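# Remove the cord tied around a bunch of flowers

## Task

Get the cord off the flowers completely, leaving the stems unbent and keeping the blooms from being squashed.

## Robot and tools

Robot: two arms, left_arm and right_arm, each carrying a two-finger gripper with a wrist camera. In the scene frame the origin lies at table-top height, halfway between the nominal arm bases. +z points up, +x points out over the table, and left_arm is on the +y side; image left and right do not follow these names. The calibrated bases are: left_arm at (+0.003, +0.334, 0) m, quat_wxyz (+1.000, 0, 0, +0.024); right_arm at (+0.017, -0.232, 0) m, quat_wxyz (+1.000, 0, 0, +0.025). A camera stand sits behind the arms.

Frames: every hand pose, target, velocity and wrist-camera pose is given in that arm's own base frame. Fixed cameras and the table use the scene frame. Offsets run along the arm's own base axes, and rotations pivot about the Hand target position. On the gripper, the fingers point along its +z and close along its y. end_effector_position is the point between the pads, roughly 1 cm behind the fingertips.

execute_actions(actions, cameras): actions is a list of actions. Each action is up to 15 rows, one row per 1/30 s control step. A shorter action repeats its final row until all 15 steps are used. Every row holds 14 numbers in [-1, 1], always for both arms, in this order: left dx, dy, dz, rx, ry, rz, opening, then the same seven for right. dx..rz are offsets, not poses. They are measured from that arm's Hand target as it stood when the action began. Each row counts from that start point, not from the row before. The next action starts from the new Hand target, so repeating an offset moves the arm further. 1.0 equals 0.6 m, or 180 degrees for rx, ry, rz, which together form one rotation vector. If a total translation longer than 1.0 is sent, it may be shortened. Opening is absolute: +1 is fully open (0.094 m) and -1 is shut. Six zero pose numbers re-command the arm's current Hand target. A 0 opening is itself a command, so resend the present opening to leave a gripper as it is. Images come back only for an empty list or when cameras names them ("all", [], or names).

move(target, speed, blend, opening_speed, grip_force, blocking, cameras): target is one 14-number row laid out as above, or a list of up to 15 such rows. Every row is an offset from the same starting Hand targets, not from the row before it. Paths are straight lines, all arms finish together, and nothing is avoided along the way. A move lasts at least 0.5 s and is cut off at 10 s.
- speed: m/s, 0.002 to 2.9, default 0.25; turning is capped at twice that value in rad/s. Give one value, or one per target.
- blend: corner rounding in metres for a list; 0 means stop at each point.
- opening_speed: rate on the -1..+1 scale per second, at least 0.2.
- grip_force: newtons per pad, 10 to 50 (50 is full). It persists once set. Lower values close slowly, for example about 8 s from fully open at 20.
- blocking=false: returns after about 0.5 s while the motion carries on.
The result adds a "move:" line giving the ending (done, off_target, moving, held, fault) and any limits. limits=paced means the pose was clipped; limits=held means steps were withheld. done means at rest within 10 mm and 2 degrees. Neither done nor off_target tells you about contact. Avoid routing paths near an arm's own base, because its shoulder posture can flip.

wait(seconds 0 to 10): lets the scene run while the last commands are held. stop(): brakes a running move. zoom_image(camera, region=[x0, y0, x1, y1]): pixels from the top-left, at most 504 by 504, taken from the newest image of that camera. read_manual(section) returns licence text only. finished_scene(scene): ends the current scene and cannot be undone; the flowers must stay freed without help from the robot.

Cameras, each 896x504: cam_head_left, cam_head_right, cam_high, cam_low, cam_left_wrist, cam_right_wrist. Wrist images may lag while the arm moves. Calibration can be off by a few millimetres or degrees.

Result lines:
- end_effector_position (m) and end_effector_quat_wxyz, in the base frame, may be off by a few cm.
- Hand target is your last commanded pose after clipping; later offsets count from it.
- Tool commands gives the current gripper commands.
- grip_measured is the opening on the command scale. With nothing held it can read up to 2.5 mm wide. The last Joint positions value is the opening in metres.
- Joint velocities may say "within noise".
- Joint torques include gravity and friction; joints 1 to 3 wrap at ±28 N m.
- Motor temperatures are also reported.
- Actions-run results list end_effector_position at some steps.

Control behaviour: each step, orientation is clipped to within 40 degrees of the measured orientation. Grippers often stop a few cm short in free air. If so, send the missing distance as a new offset. An arm that is blocked keeps pushing until it is commanded back past its gripper.

Gripping: fingers go to the grip_measured value you command. The pad force rises about 1 N per 0.001 below first touch, then jumps to the force limit near 20 N. Full grip is about 50 to 64 N per pad. For the cord and near the stems, use a low grip_force and a slow opening_speed so nothing is crushed. To release, command an opening well above grip_measured.

Heat: holding loads, stretching out or pushing toward unreachable poses warms motors. MOTOR HOT appears at 75 °C. At 90 °C the arm folds and stays idle, and at 100 °C it falls.

Avoid: knocking anything off the table or leaving it there; dropping or releasing moving parts; fast impacts and hard pushes; arm-to-arm contact, including one gripper closing on the other's fingers; forcing the wrist-camera cable against anything; bending stems or squeezing blooms. Brief outside nudges to loose objects can happen.

Each tool is called as name(argument=value, ...) on one line, values as JSON.

## Session

execute_actions(actions=[])

zoom_image(camera="cam_head_left", region=[310, 170, 490, 340])

zoom_image(camera="cam_low", region=[370, 230, 570, 330])

Scene clock: 0.00 s.
left_arm: end_effector_position=(+0.3744, -0.0621, +0.1680) grip_measured=+1.000 end_effector_quat_wxyz=(+0.571, +0.008, +0.819, +0.059) | right_arm: end_effector_position=(+0.3050, +0.0631, +0.3008) grip_measured=+1.000 end_effector_quat_wxyz=(+0.510, +0.025, +0.840, +0.183)
Joint positions: left_arm=[-0.367 1.214 0.522 0.307 -0.431 -0.055 0.094] | right_arm=[0.075 0.863 0.97 -0.543 -0.219 0.273 0.094]
Joint velocities: within noise
Joint torques (N m): no reading
Motor temperatures (°C): left_arm=[17 19 21 16 16 14 15] | right_arm=[17 16 18 16 13 14 18]
Heat: left arm: 21 °C; right arm: 18 °C.
Hand target: left_arm +0.3765, -0.0623, +0.1780; +0.582, +0.002, +0.811, +0.056 | right_arm +0.3026, +0.0630, +0.3015; +0.509, +0.024, +0.841, +0.183
Tool commands: left_gripper/opening=+1.0 right_gripper/opening=+1.0
camera_calibration:
cam_left_wrist: T_world_to_cam=[[0.050214, -0.992936, -0.107498, -0.0632528], [-0.72486, 0.0378123, -0.687858, 0.42744], [0.687064, 0.112461, -0.717841, -0.0363835], [0, 0, 0, 1]] pos_world=[0.338008, -0.0748768, 0.261101]
cam_right_wrist: T_world_to_cam=[[0.152257, -0.927801, -0.340594, 0.117467], [-0.83332, 0.0647777, -0.548982, 0.447852], [0.531409, 0.36741, -0.763292, 0.132102], [0, 0, 0, 1]] pos_world=[0.285119, 0.0314391, 0.386704]

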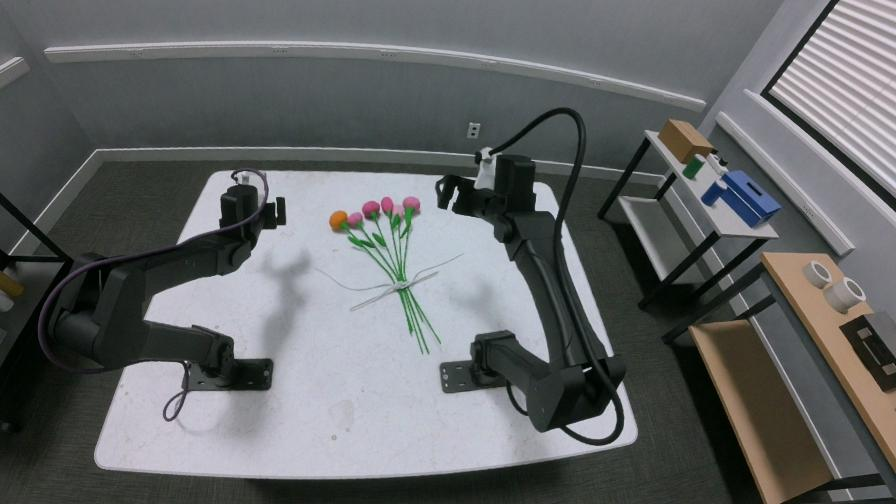

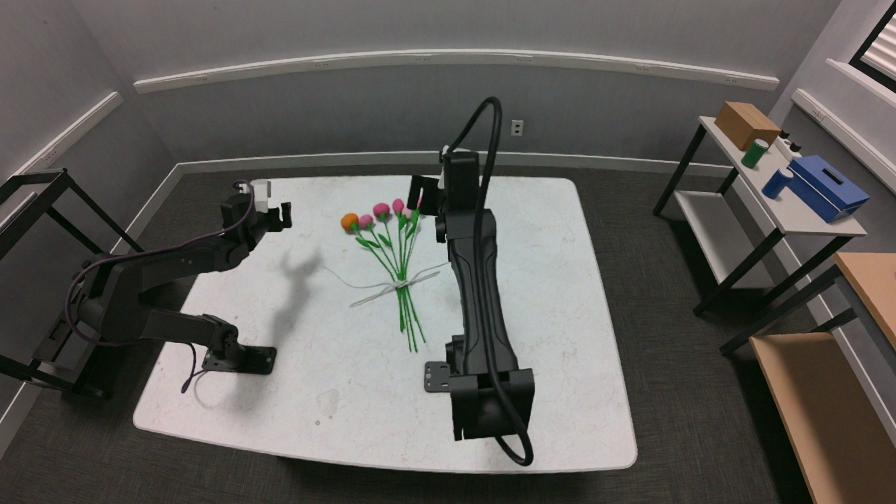

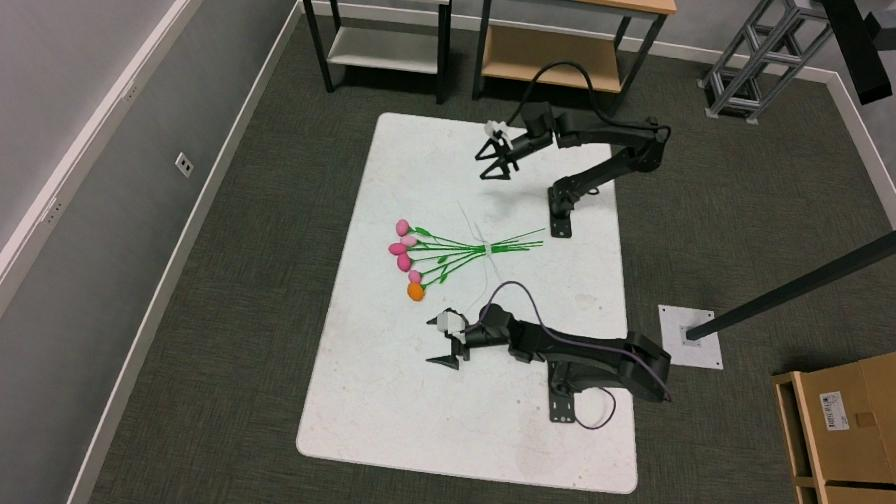

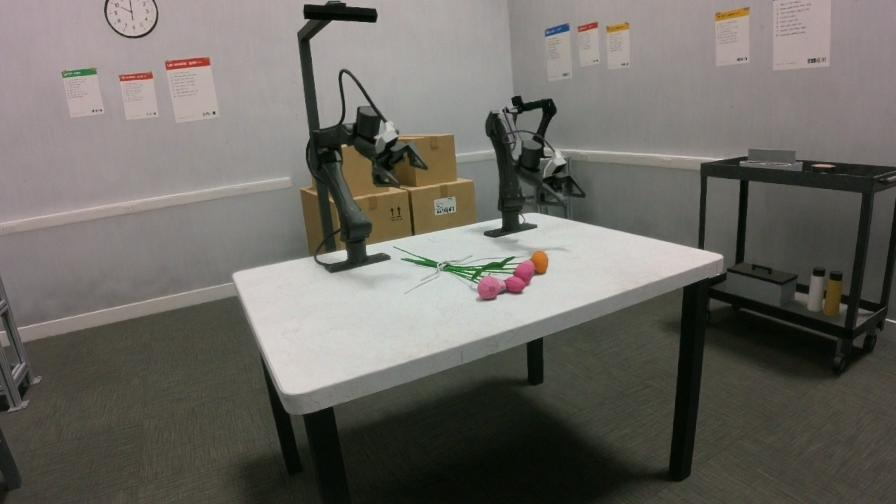

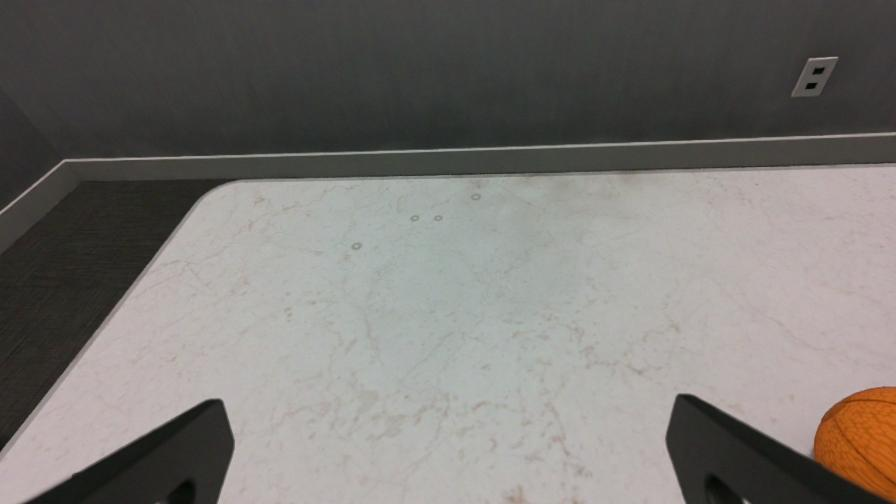

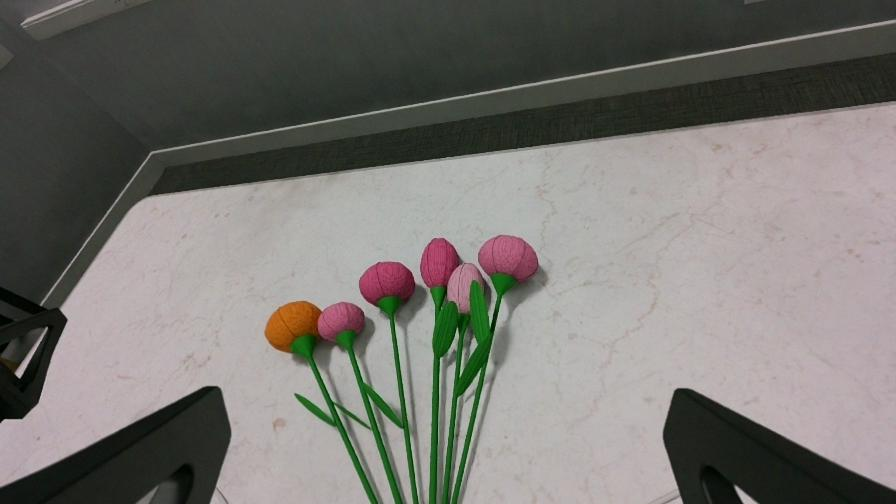

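Scaled by 2.800 from the camera's 896x504 image, which has a finer 1280x720 frame.

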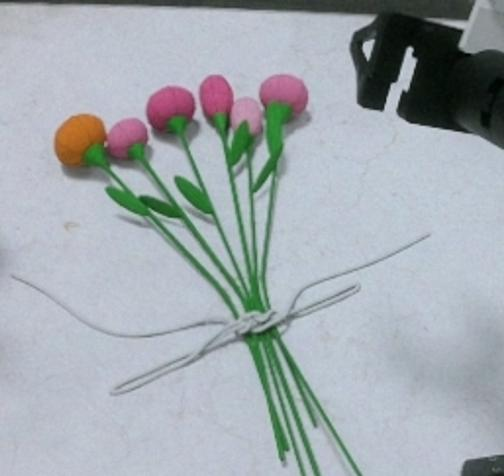

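Scaled by 2.520 from the camera's 896x504 image, which has a finer 1280x720 frame.

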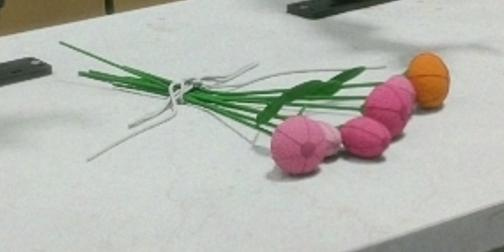

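move(target=[-0.191,-0.23,-0.08,-0.218,0.348,0.256,-0.2,0.027,-0.102,-0.28,0.077,0.371,-0.293,-0.2], cameras=["cam_left_wrist","cam_right_wrist","cam_head_left"])

Scene clock: 18.50 s.
left_arm: end_effector_position=(+0.2589, -0.2017, +0.1258) grip_measured=-0.197 end_effector_quat_wxyz=(-0.001, -0.440, +0.898, -0.003) | right_arm: end_effector_position=(+0.3156, +0.0028, +0.1300) grip_measured=-0.198 end_effector_quat_wxyz=(+0.002, +0.514, +0.857, -0.001)
Joint positions: left_arm=[-0.663 1.781 1.539 -1.325 0.004 -1.573 0.038] | right_arm=[0.008 1.735 1.5 -1.334 0.004 1.089 0.038]
Joint torques (N m): left_arm=[0.53 -7.77 8.09 0.26 0 -0.08] | right_arm=[-0.39 -7.21 8.5 -0.1 -0.06 0.07]
Heat: left arm: 23 °C; right arm: 20 °C.
Hand target: left_arm +0.2619, -0.2004, +0.1301; +0.000, -0.447, +0.895, -0.001 | right_arm +0.3188, +0.0019, +0.1336; +0.000, +0.522, +0.853, +0.000
Off the commanded pose: left_arm 0.005 m, 1 deg | right_arm 0.005 m, 1 deg.
move: done
camera_calibration:
cam_left_wrist: T_world_to_cam=[[0.787194, -0.616656, 0.0077819, -0.330053], [-0.555309, -0.703279, 0.443882, -0.0157764], [-0.26825, -0.353743, -0.896051, 0.203931], [0, 0, 0, 1]] pos_world=[0.30576, -0.142486, 0.192304]
cam_right_wrist: T_world_to_cam=[[-0.88407, -0.467245, -0.0101266, 0.284575], [-0.415971, 0.776808, 0.472798, 0.100362], [-0.213046, 0.422199, -0.881113, 0.268349], [0, 0, 0, 1]] pos_world=[0.350502, -0.0582922, 0.191876]
Images, in order (width x height): cam_head_left 896x504, cam_left_wrist 896x504, cam_right_wrist 896x504.

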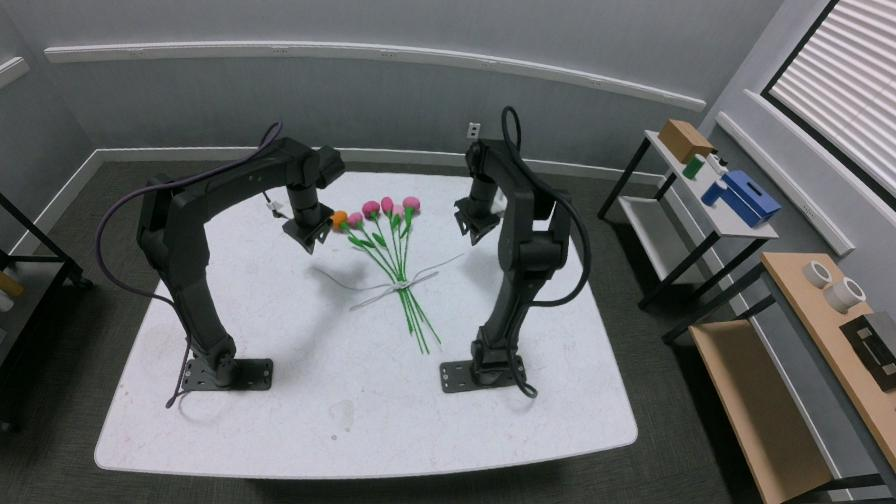

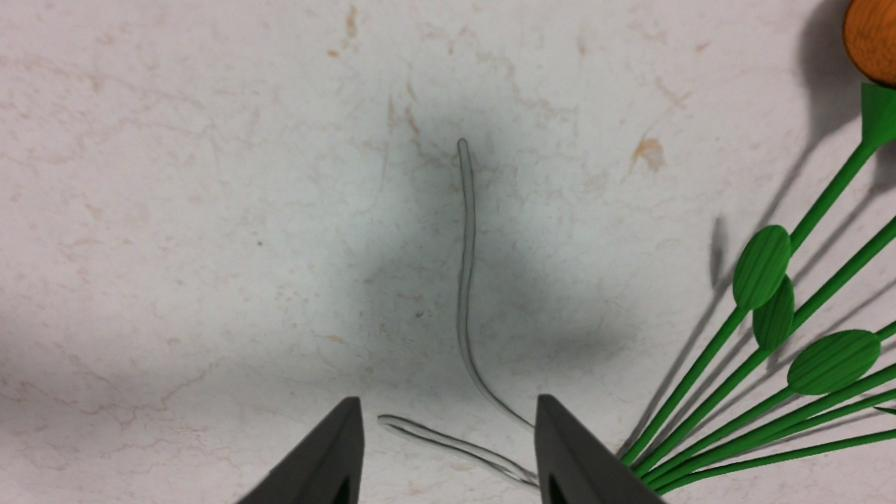

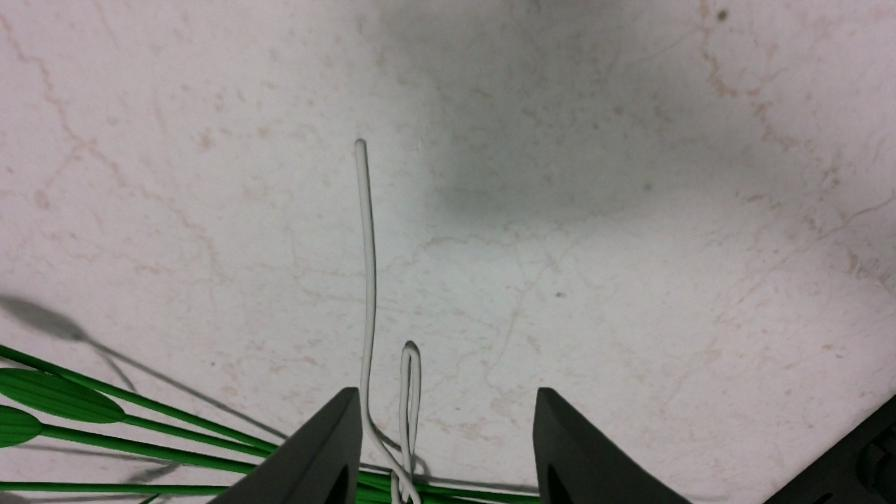

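move(target=[[0.007,-0.025,-0.1,0,0,0,-0.4,0.044,0.0695,-0.1,0,0,0,-0.4],[0.007,-0.025,-0.183,0,0,0,-0.4,0.044,0.0695,-0.183,0,0,0,-0.4]], cameras=["cam_left_wrist","cam_right_wrist"], speed=0.15, blend=0.02)

Scene clock: 24.97 s.
left_arm: end_effector_position=(+0.2657, -0.2136, +0.0222) grip_measured=-0.397 end_effector_quat_wxyz=(-0.004, -0.446, +0.895, +0.001) | right_arm: end_effector_position=(+0.3485, +0.0424, +0.0320) grip_measured=-0.398 end_effector_quat_wxyz=(+0.006, +0.519, +0.855, +0.005)
Joint positions: left_arm=[-0.677 1.912 1.287 -0.95 0.006 -1.601 0.028] | right_arm=[0.118 1.917 1.335 -0.973 0 1.209 0.028]
Joint torques (N m): left_arm=[-0.51 -9.17 4.94 0.58 -0.05 -0.11] | right_arm=[0.31 -8.59 4.57 0.29 -0.02 0.07]
Heat: left arm: 24 °C; right arm: 20 °C.
Hand target: left_arm +0.2660, -0.2154, +0.0202; +0.000, -0.447, +0.895, -0.001 | right_arm +0.3454, +0.0436, +0.0238; +0.000, +0.522, +0.853, +0.001
Off the commanded pose: left_arm 0.003 m, 0 deg | right_arm 0.009 m, 1 deg.
move: done
camera_calibration:
cam_left_wrist: T_world_to_cam=[[0.795599, -0.605823, -0.000810765, -0.341647], [-0.541983, -0.712358, 0.44587, 0.0200528], [-0.270696, -0.354295, -0.895097, 0.109279], [0, 0, 0, 1]] pos_world=[0.312264, -0.153976, 0.0885974]
cam_right_wrist: T_world_to_cam=[[-0.888216, -0.458736, -0.0251926, 0.332705], [-0.415197, 0.778023, 0.471478, 0.129185], [-0.196683, 0.429234, -0.881518, 0.166325], [0, 0, 0, 1]] pos_world=[0.381864, -0.0192775, 0.094092]
Images, in order (width x height): cam_left_wrist 896x504, cam_right_wrist 896x504.

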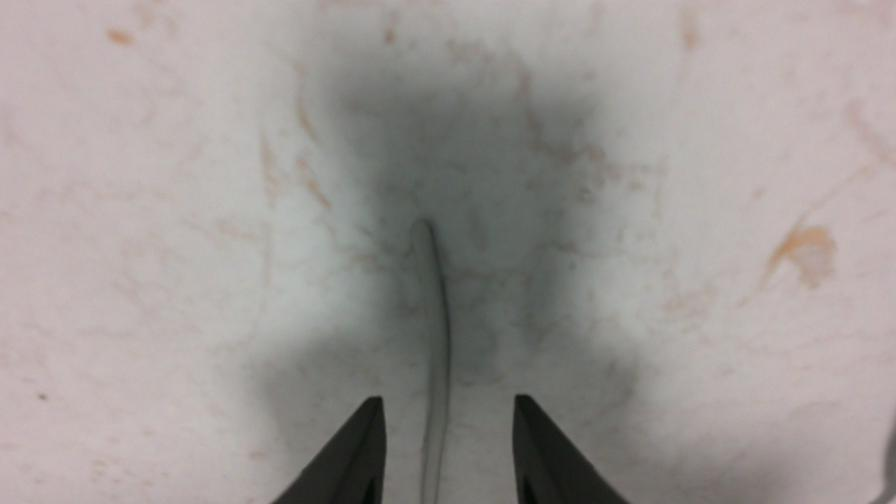

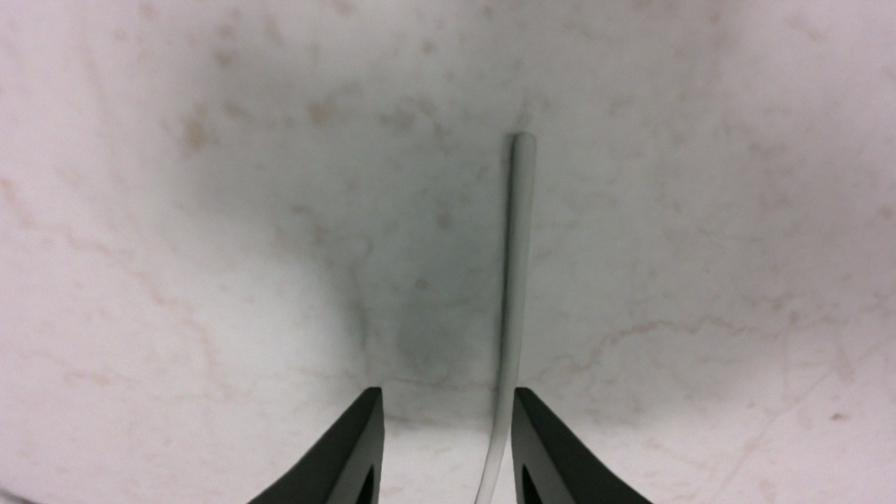

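move(target=[[0,0,-0.02,0,0,0,-0.4,-0.018,-0.009,0,0,0,0,-0.4],[0,0,-0.02,0,0,0,-0.4,-0.018,-0.009,-0.027,0,0,0,-0.4]], cameras=["cam_left_wrist","cam_right_wrist"], speed=0.06)

Scene clock: 28.57 s.
left_arm: end_effector_position=(+0.2671, -0.2148, +0.0128) grip_measured=-0.397 end_effector_quat_wxyz=(-0.002, -0.446, +0.895, -0.004) | right_arm: end_effector_position=(+0.3358, +0.0409, +0.0177) grip_measured=-0.398 end_effector_quat_wxyz=(-0.001, +0.519, +0.855, -0.001)
Joint positions: left_arm=[-0.677 1.924 1.264 -0.905 0.006 -1.601 0.028] | right_arm=[0.118 1.908 1.263 -0.928 0 1.209 0.028]
Joint torques (N m): left_arm=[-0.51 -8.7 4.64 0.61 -0.05 -0.11] | right_arm=[-0.55 -8.96 3.04 0.58 -0.02 -0.03]
Heat: left arm: 23 °C; right arm: 20 °C.
Hand target: left_arm +0.2661, -0.2154, +0.0083; +0.000, -0.447, +0.895, -0.001 | right_arm +0.3344, +0.0382, +0.0076; +0.000, +0.522, +0.853, +0.001
Off the commanded pose: left_arm 0.005 m, 0 deg | right_arm 0.010 m, 0 deg.
move: done
camera_calibration:
cam_left_wrist: T_world_to_cam=[[0.795581, -0.605789, 0.00841418, -0.34362], [-0.545193, -0.709804, 0.44603, 0.0256043], [-0.264228, -0.359441, -0.894978, 0.0980216], [0, 0, 0, 1]] pos_world=[0.313237, -0.154754, 0.0791982]
cam_right_wrist: T_world_to_cam=[[-0.888688, -0.458454, -0.0073006, 0.320255], [-0.405916, 0.779242, 0.477509, 0.12866], [-0.213227, 0.42732, -0.878597, 0.15738], [0, 0, 0, 1]] pos_world=[0.37039, -0.0206866, 0.0791747]
Images, in order (width x height): cam_left_wrist 896x504, cam_right_wrist 896x504.

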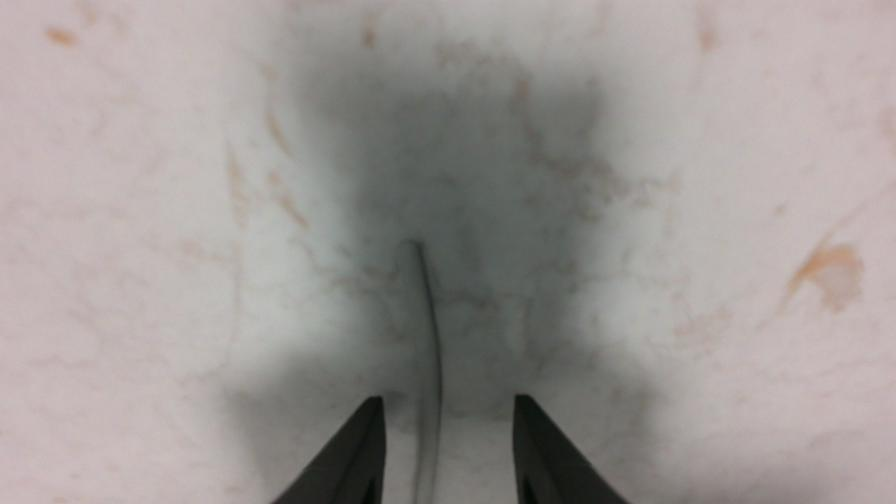

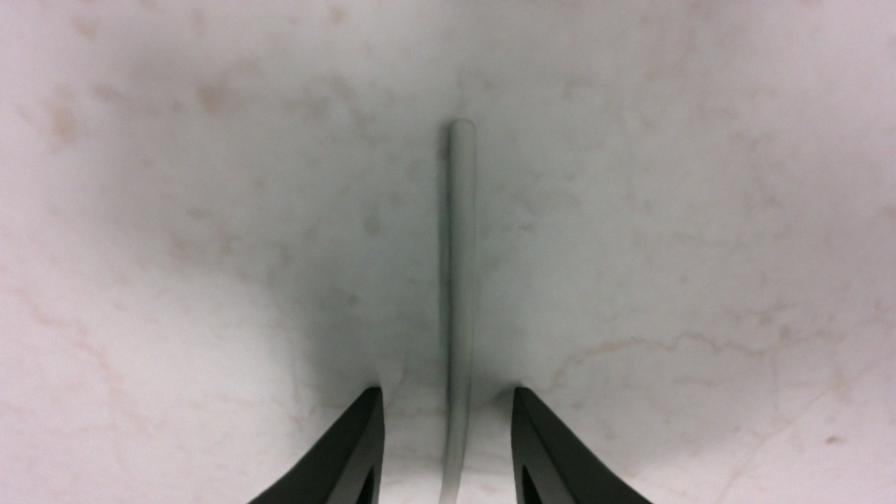

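move(target=[[0,0,-0.006,0,0,0,-0.4,0,0,0.003,0,0,0,-0.4],[0,0,-0.006,0,0,0,-1,0,0,0.003,0,0,0,-1]], cameras=["cam_left_wrist","cam_right_wrist"], speed=0.06, opening_speed=0.6)

Scene clock: 32.73 s.
left_arm: end_effector_position=(+0.2673, -0.2149, +0.0096) grip_measured=-0.945 end_effector_quat_wxyz=(-0.001, -0.446, +0.895, -0.004) | right_arm: end_effector_position=(+0.3429, +0.0439, +0.0178) grip_measured=-0.937 end_effector_quat_wxyz=(+0.007, +0.519, +0.855, +0.013)
Joint positions: left_arm=[-0.677 1.929 1.257 -0.892 0.006 -1.602 0.003] | right_arm=[0.118 1.908 1.263 -0.898 -0.012 1.209 0.003]
Joint torques (N m): left_arm=[-0.51 -8.64 4.56 0.62 -0.05 -0.1] | right_arm=[-0.62 -9.13 3.18 0.28 0.1 -0.02]
Heat: left arm: 23 °C; right arm: 20 °C.
Hand target: left_arm +0.2660, -0.2153, +0.0046; +0.000, -0.447, +0.895, +0.000 | right_arm +0.3345, +0.0381, +0.0094; +0.000, +0.522, +0.853, +0.000
Off the commanded pose: left_arm 0.005 m, 0 deg | right_arm 0.013 m, 2 deg.
move: off_target (right_arm)
camera_calibration:
cam_left_wrist: T_world_to_cam=[[0.796045, -0.605163, 0.00952768, -0.34372], [-0.544997, -0.709877, 0.446154, 0.0269502], [-0.263232, -0.360351, -0.894905, 0.0946994], [0, 0, 0, 1]] pos_world=[0.313232, -0.15475, 0.0759979]
cam_right_wrist: T_world_to_cam=[[-0.887943, -0.458269, -0.0393323, 0.328272], [-0.419532, 0.771888, 0.477684, 0.134153], [-0.188547, 0.440657, -0.877651, 0.148671], [0, 0, 0, 1]] pos_world=[0.3758, -0.0186269, 0.0793099]
Images, in order (width x height): cam_left_wrist 896x504, cam_right_wrist 896x504.

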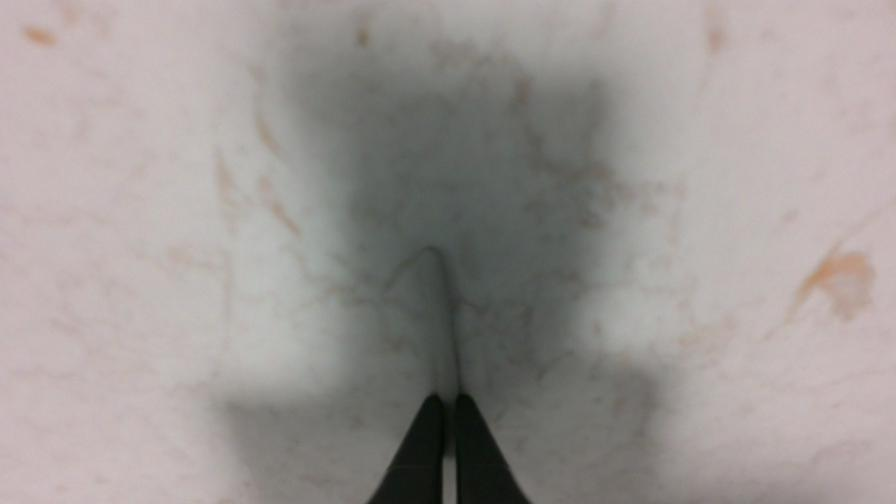

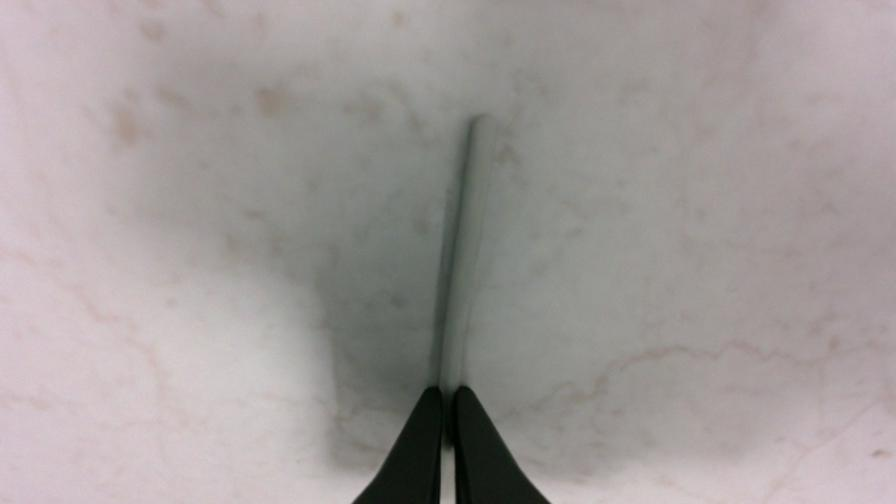

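move(target=[[0,0,0.04,0,0,0,-1,0,0,0.04,0,0,0,-1],[-0.075,0.159,0.045,0,0,0,-1,-0.166,-0.213,0.04,0,0,0,-1]], cameras=["cam_head_left","cam_low"], speed=0.08, blend=0.015)

zoom_image(camera="cam_head_left", region=[320, 190, 480, 340])

Scene clock: 41.47 s.
left_arm: end_effector_position=(+0.2185, -0.1215, +0.0276) grip_measured=-0.948 end_effector_quat_wxyz=(-0.010, -0.446, +0.895, +0.008) | right_arm: end_effector_position=(+0.2373, -0.0875, +0.0335) grip_measured=-0.940 end_effector_quat_wxyz=(-0.008, +0.524, +0.851, +0.004)
Joint positions: left_arm=[-0.506 1.597 0.93 -0.929 0.007 -1.432 0.002] | right_arm=[-0.365 1.589 0.947 -0.944 -0.011 0.738 0.003]
Joint torques (N m): left_arm=[0.42 -8.47 4.51 0.52 -0.06 0.06] | right_arm=[-0.34 -8.06 4.1 0.28 0.11 -0.1]
Heat: left arm: 23 °C; right arm: 19 °C.
Hand target: left_arm +0.2211, -0.1199, +0.0316; +0.000, -0.447, +0.895, -0.001 | right_arm +0.2349, -0.0896, +0.0333; +0.000, +0.522, +0.853, +0.001
Off the commanded pose: left_arm 0.005 m, 2 deg | right_arm 0.003 m, 1 deg.
move: done; blend cut to 0.012 m at target 1
Images, in order (width x height): cam_head_left 896x504, cam_low 896x504.

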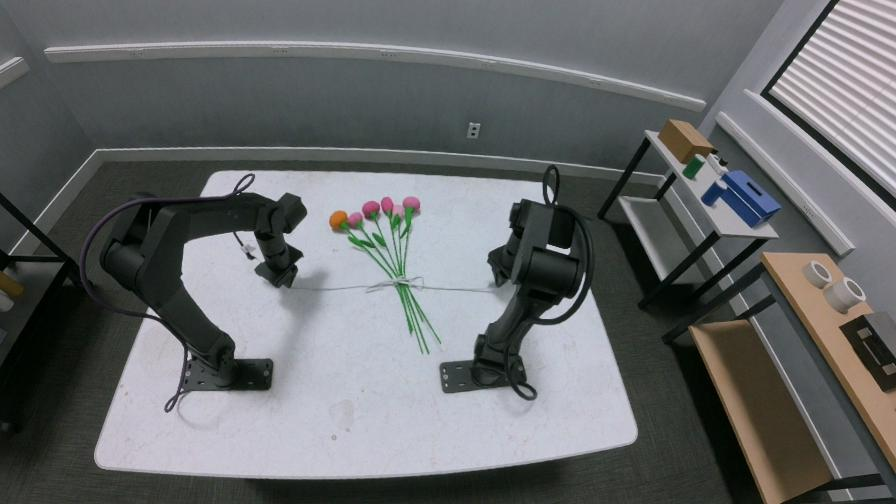

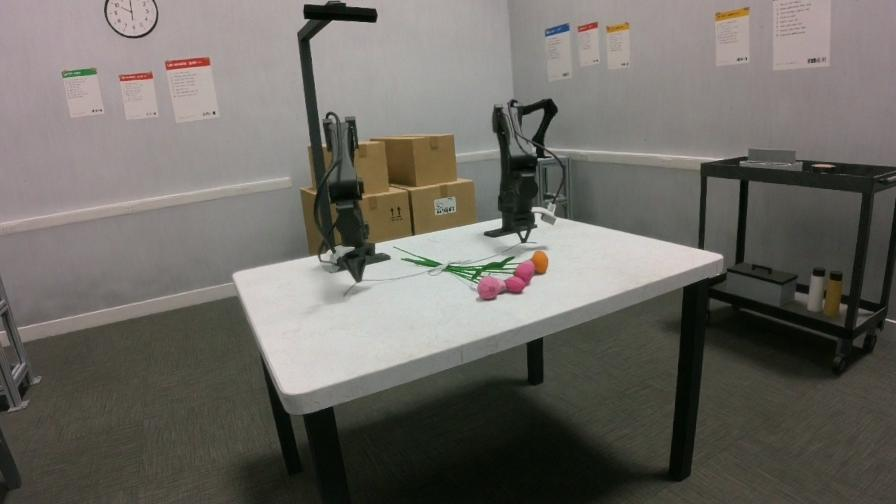

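Scaled by 3.150 from the camera's 896x504 image, which has a finer 1280x720 frame.

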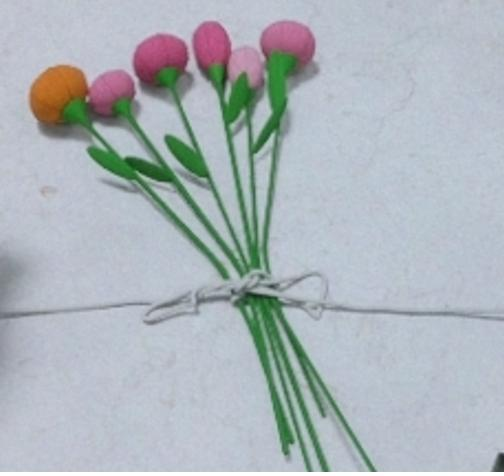

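move(target=[0.0,0.133,0.0,0,0,0,-1,-0.0,-0.133,0.0,0,0,0,-1], cameras=["cam_head_left","cam_low"], speed=0.08)

zoom_image(camera="cam_head_left", region=[350, 250, 460, 320])

zoom_image(camera="cam_low", region=[400, 245, 490, 295])

Scene clock: 45.57 s.
left_arm: end_effector_position=(+0.2212, -0.0428, +0.0284) grip_measured=-0.948 end_effector_quat_wxyz=(-0.009, -0.447, +0.894, +0.001) | right_arm: end_effector_position=(+0.2286, -0.1614, +0.0312) grip_measured=-0.940 end_effector_quat_wxyz=(-0.008, +0.524, +0.851, +0.006)
Joint positions: left_arm=[-0.189 1.492 0.832 -0.927 0.009 -1.116 0.002] | right_arm=[-0.625 1.693 1.05 -0.944 -0.011 0.479 0.003]
Joint torques (N m): left_arm=[0.39 -7.25 4.55 0.44 -0.07 0.03] | right_arm=[-0.28 -6.09 7.86 0.13 0.1 -0.13]
Heat: left arm: 22 °C; right arm: 20 °C.
Hand target: left_arm +0.2210, -0.0402, +0.0317; +0.000, -0.447, +0.895, -0.001 | right_arm +0.2349, -0.1694, +0.0334; +0.000, +0.522, +0.853, +0.001
Off the commanded pose: left_arm 0.004 m, 1 deg | right_arm 0.010 m, 1 deg.
move: done
Images, in order (width x height): cam_head_left 896x504, cam_low 896x504.

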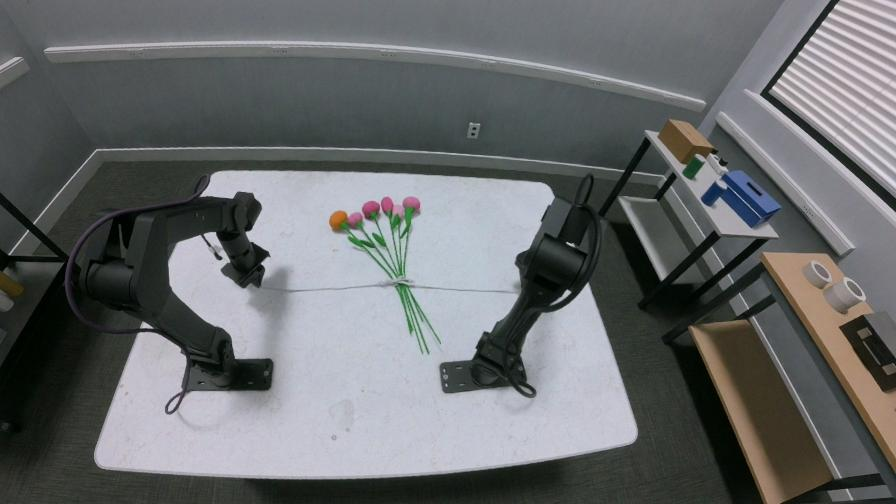

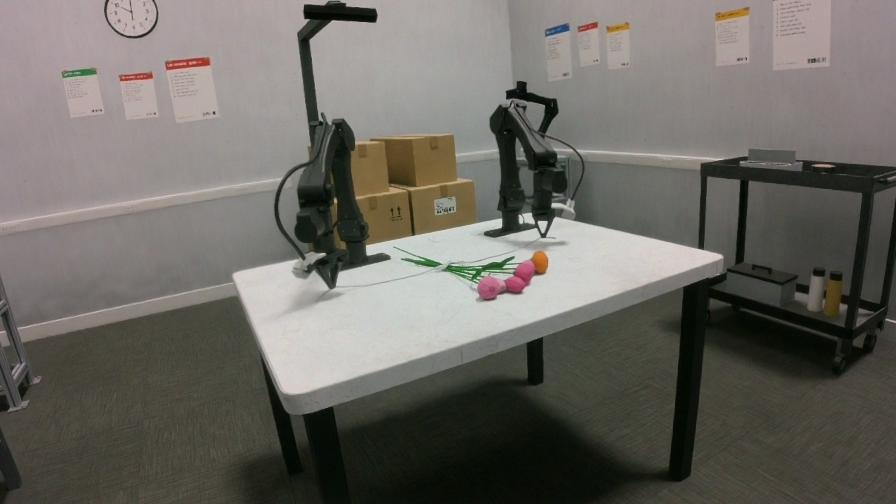

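Scaled by 4.582 from the camera's 896x504 image, which has a finer 1280x720 frame.

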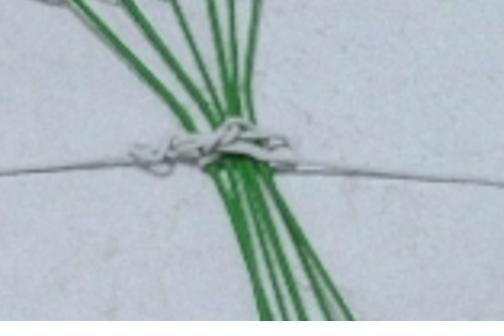

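Scaled by 5.600 from the camera's 896x504 image, which has a finer 1280x720 frame.

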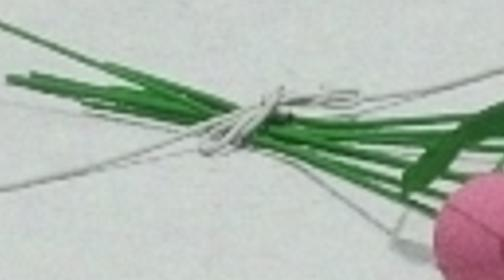

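move(target=[0.0,0.09,0.0,0,0,0,-1,-0.0,-0.09,0.0,0,0,0,-1], cameras=["cam_head_left","cam_low"], speed=0.06)

zoom_image(camera="cam_head_left", region=[350, 250, 460, 320])

zoom_image(camera="cam_low", region=[400, 245, 490, 295])

Scene clock: 49.27 s.
left_arm: end_effector_position=(+0.2218, +0.0113, +0.0284) grip_measured=-0.948 end_effector_quat_wxyz=(-0.009, -0.447, +0.894, -0.001) | right_arm: end_effector_position=(+0.2330, -0.2173, +0.0320) grip_measured=-0.940 end_effector_quat_wxyz=(+0.001, +0.524, +0.852, +0.005)
Joint positions: left_arm=[0.054 1.478 0.819 -0.927 0.009 -0.874 0.002] | right_arm=[-0.76 1.815 1.201 -0.956 -0.011 0.343 0.003]
Joint torques (N m): left_arm=[0.39 -6.99 4.71 0.42 -0.08 0.06] | right_arm=[-0.31 -7.15 7.94 -0.04 0.06 -0.14]
Heat: left arm: 22 °C; right arm: 20 °C.
Hand target: left_arm +0.2210, +0.0139, +0.0317; +0.000, -0.447, +0.895, -0.001 | right_arm +0.2349, -0.2235, +0.0334; +0.000, +0.522, +0.853, +0.001
Off the commanded pose: left_arm 0.004 m, 1 deg | right_arm 0.007 m, 1 deg.
move: done
Images, in order (width x height): cam_head_left 896x504, cam_low 896x504.

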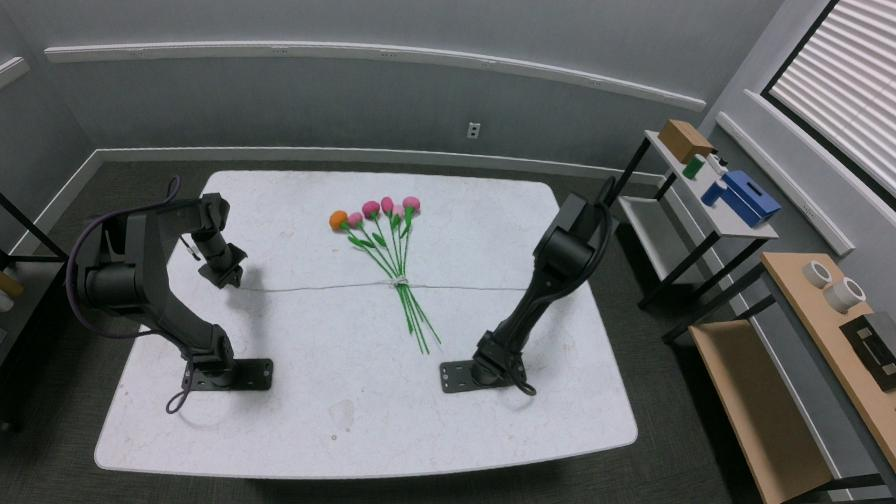

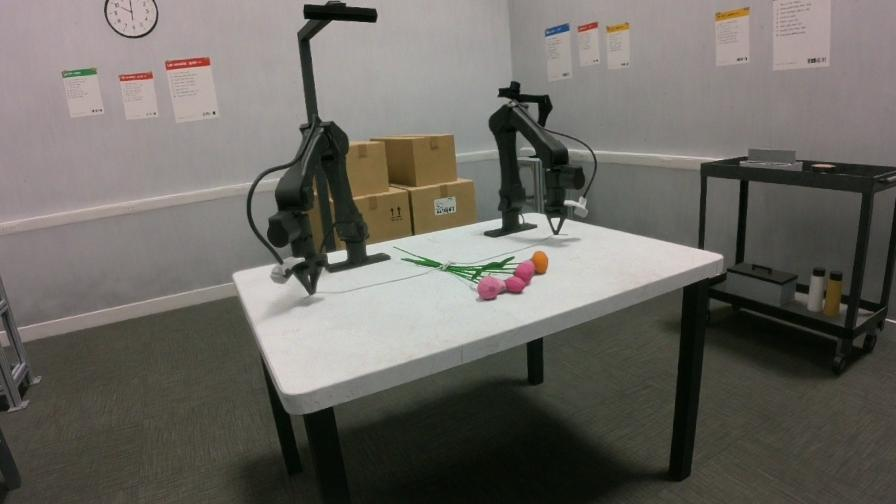

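Scaled by 4.582 from the camera's 896x504 image, which has a finer 1280x720 frame.

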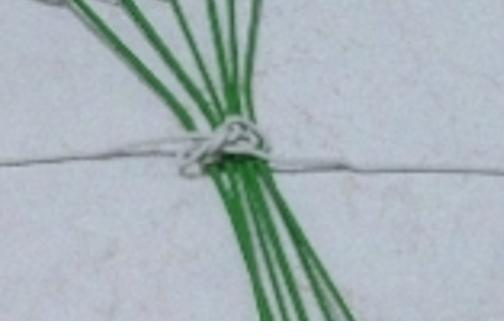

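Scaled by 5.600 from the camera's 896x504 image, which has a finer 1280x720 frame.

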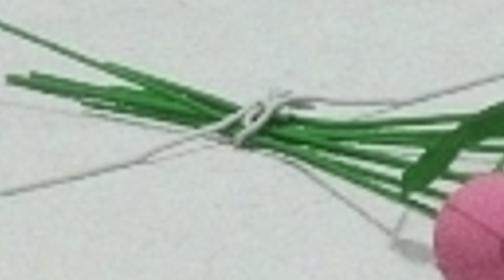

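move(target=[0.0,0.06,0.0,0,0,0,-1,-0.0,-0.06,0.0,0,0,0,-1], cameras=["cam_head_left","cam_low"], speed=0.05)

zoom_image(camera="cam_head_left", region=[350, 250, 460, 320])

zoom_image(camera="cam_low", region=[400, 245, 490, 295])

Scene clock: 52.77 s.
left_arm: end_effector_position=(+0.2172, +0.0463, +0.0284) grip_measured=-0.948 end_effector_quat_wxyz=(-0.008, -0.447, +0.894, -0.003) | right_arm: end_effector_position=(+0.2338, -0.2529, +0.0329) grip_measured=-0.940 end_effector_quat_wxyz=(+0.002, +0.523, +0.852, +0.005)
Joint positions: left_arm=[0.213 1.478 0.819 -0.927 0.009 -0.714 0.002] | right_arm=[-0.833 1.905 1.323 -0.988 -0.011 0.269 0.003]
Joint torques (N m): left_arm=[0.4 -5.04 6.28 0.45 -0.08 0] | right_arm=[-0.47 -7.99 8.13 0.01 0.08 -0.11]
Heat: left arm: 22 °C; right arm: 20 °C.
Hand target: left_arm +0.2210, +0.0499, +0.0317; +0.000, -0.447, +0.895, -0.001 | right_arm +0.2349, -0.2595, +0.0334; +0.000, +0.522, +0.853, +0.001
Off the commanded pose: left_arm 0.006 m, 1 deg | right_arm 0.007 m, 1 deg.
move: done
Images, in order (width x height): cam_head_left 896x504, cam_low 896x504.

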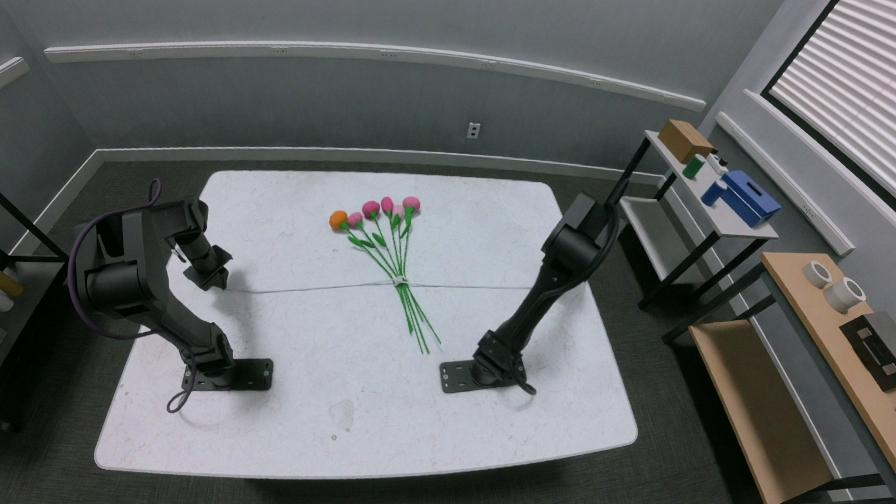

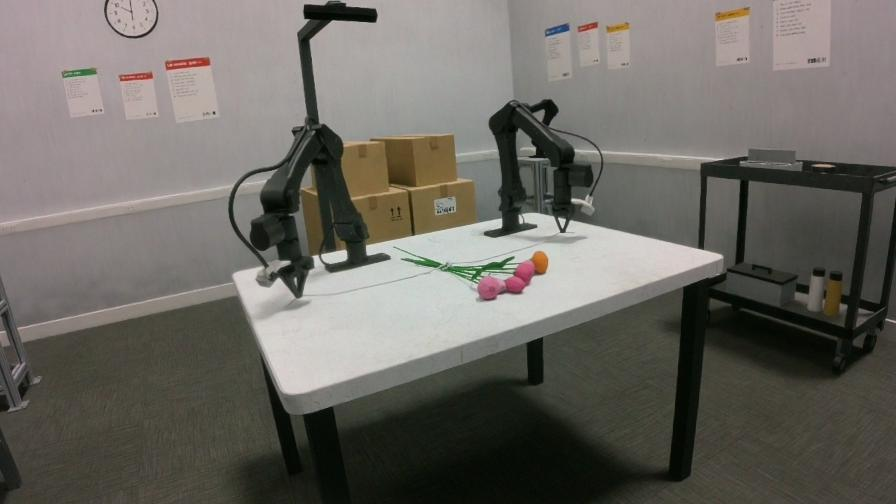

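Scaled by 4.582 from the camera's 896x504 image, which has a finer 1280x720 frame.

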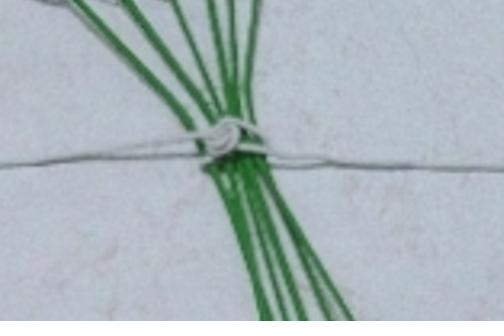

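Scaled by 5.600 from the camera's 896x504 image, which has a finer 1280x720 frame.

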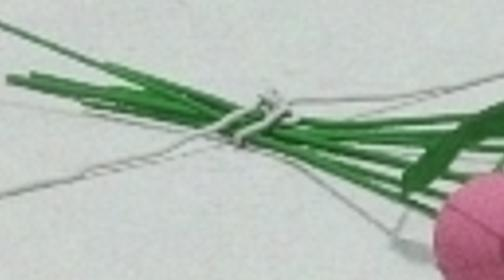

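move(target=[0.0,0.04,0.0,0,0,0,-1,-0.0,-0.04,0.0,0,0,0,-1], cameras=["cam_head_left","cam_low"], speed=0.05)

zoom_image(camera="cam_head_left", region=[370, 265, 440, 305])

zoom_image(camera="cam_low", region=[410, 250, 480, 290])

Scene clock: 56.10 s.
left_arm: end_effector_position=(+0.2131, +0.0685, +0.0271) grip_measured=-0.948 end_effector_quat_wxyz=(-0.012, -0.447, +0.894, -0.003) | right_arm: end_effector_position=(+0.2343, -0.2774, +0.0336) grip_measured=-0.940 end_effector_quat_wxyz=(+0.003, +0.524, +0.852, +0.004)
Joint positions: left_arm=[0.314 1.494 0.828 -0.927 0.009 -0.614 0.002] | right_arm=[-0.877 1.969 1.416 -1.013 -0.01 0.225 0.003]
Joint torques (N m): left_arm=[0.39 -4.44 7.51 0.45 -0.08 0.06] | right_arm=[-0.39 -8.49 8.14 -0.05 0.12 -0.08]
Heat: left arm: 22 °C; right arm: 20 °C.
Hand target: left_arm +0.2210, +0.0739, +0.0316; +0.000, -0.447, +0.895, -0.001 | right_arm +0.2349, -0.2834, +0.0334; +0.000, +0.522, +0.853, +0.000
Off the commanded pose: left_arm 0.011 m, 1 deg | right_arm 0.006 m, 1 deg.
move: off_target (left_arm)
Images, in order (width x height): cam_head_left 896x504, cam_low 896x504.

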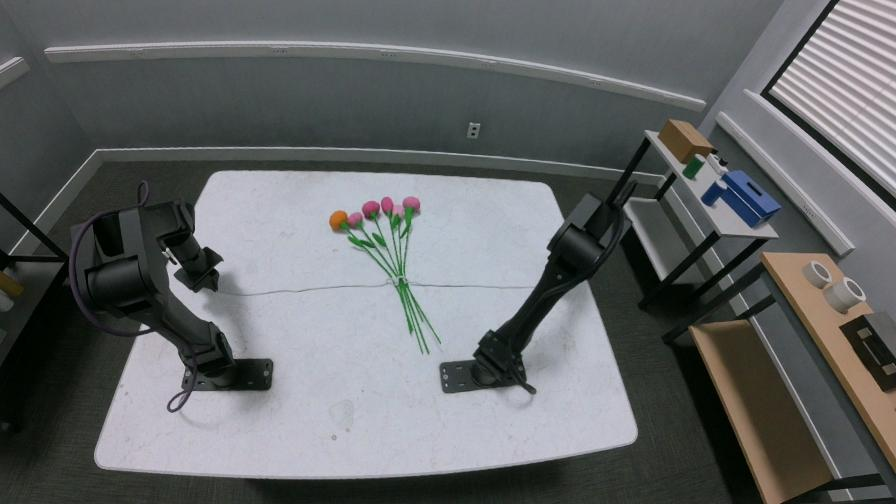

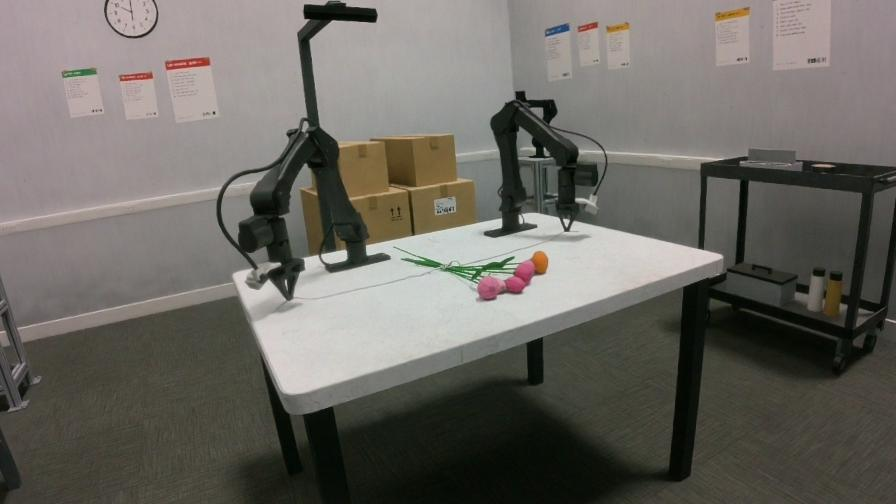

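Scaled by 7.200 from the camera's 896x504 image, which has a finer 1280x720 frame.

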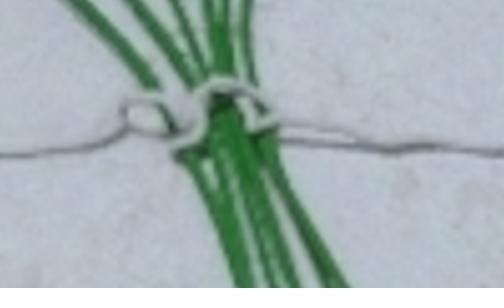

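Scaled by 7.200 from the camera's 896x504 image, which has a finer 1280x720 frame.

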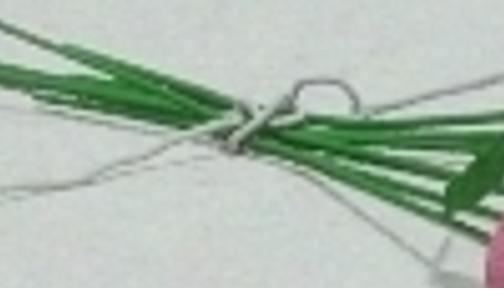

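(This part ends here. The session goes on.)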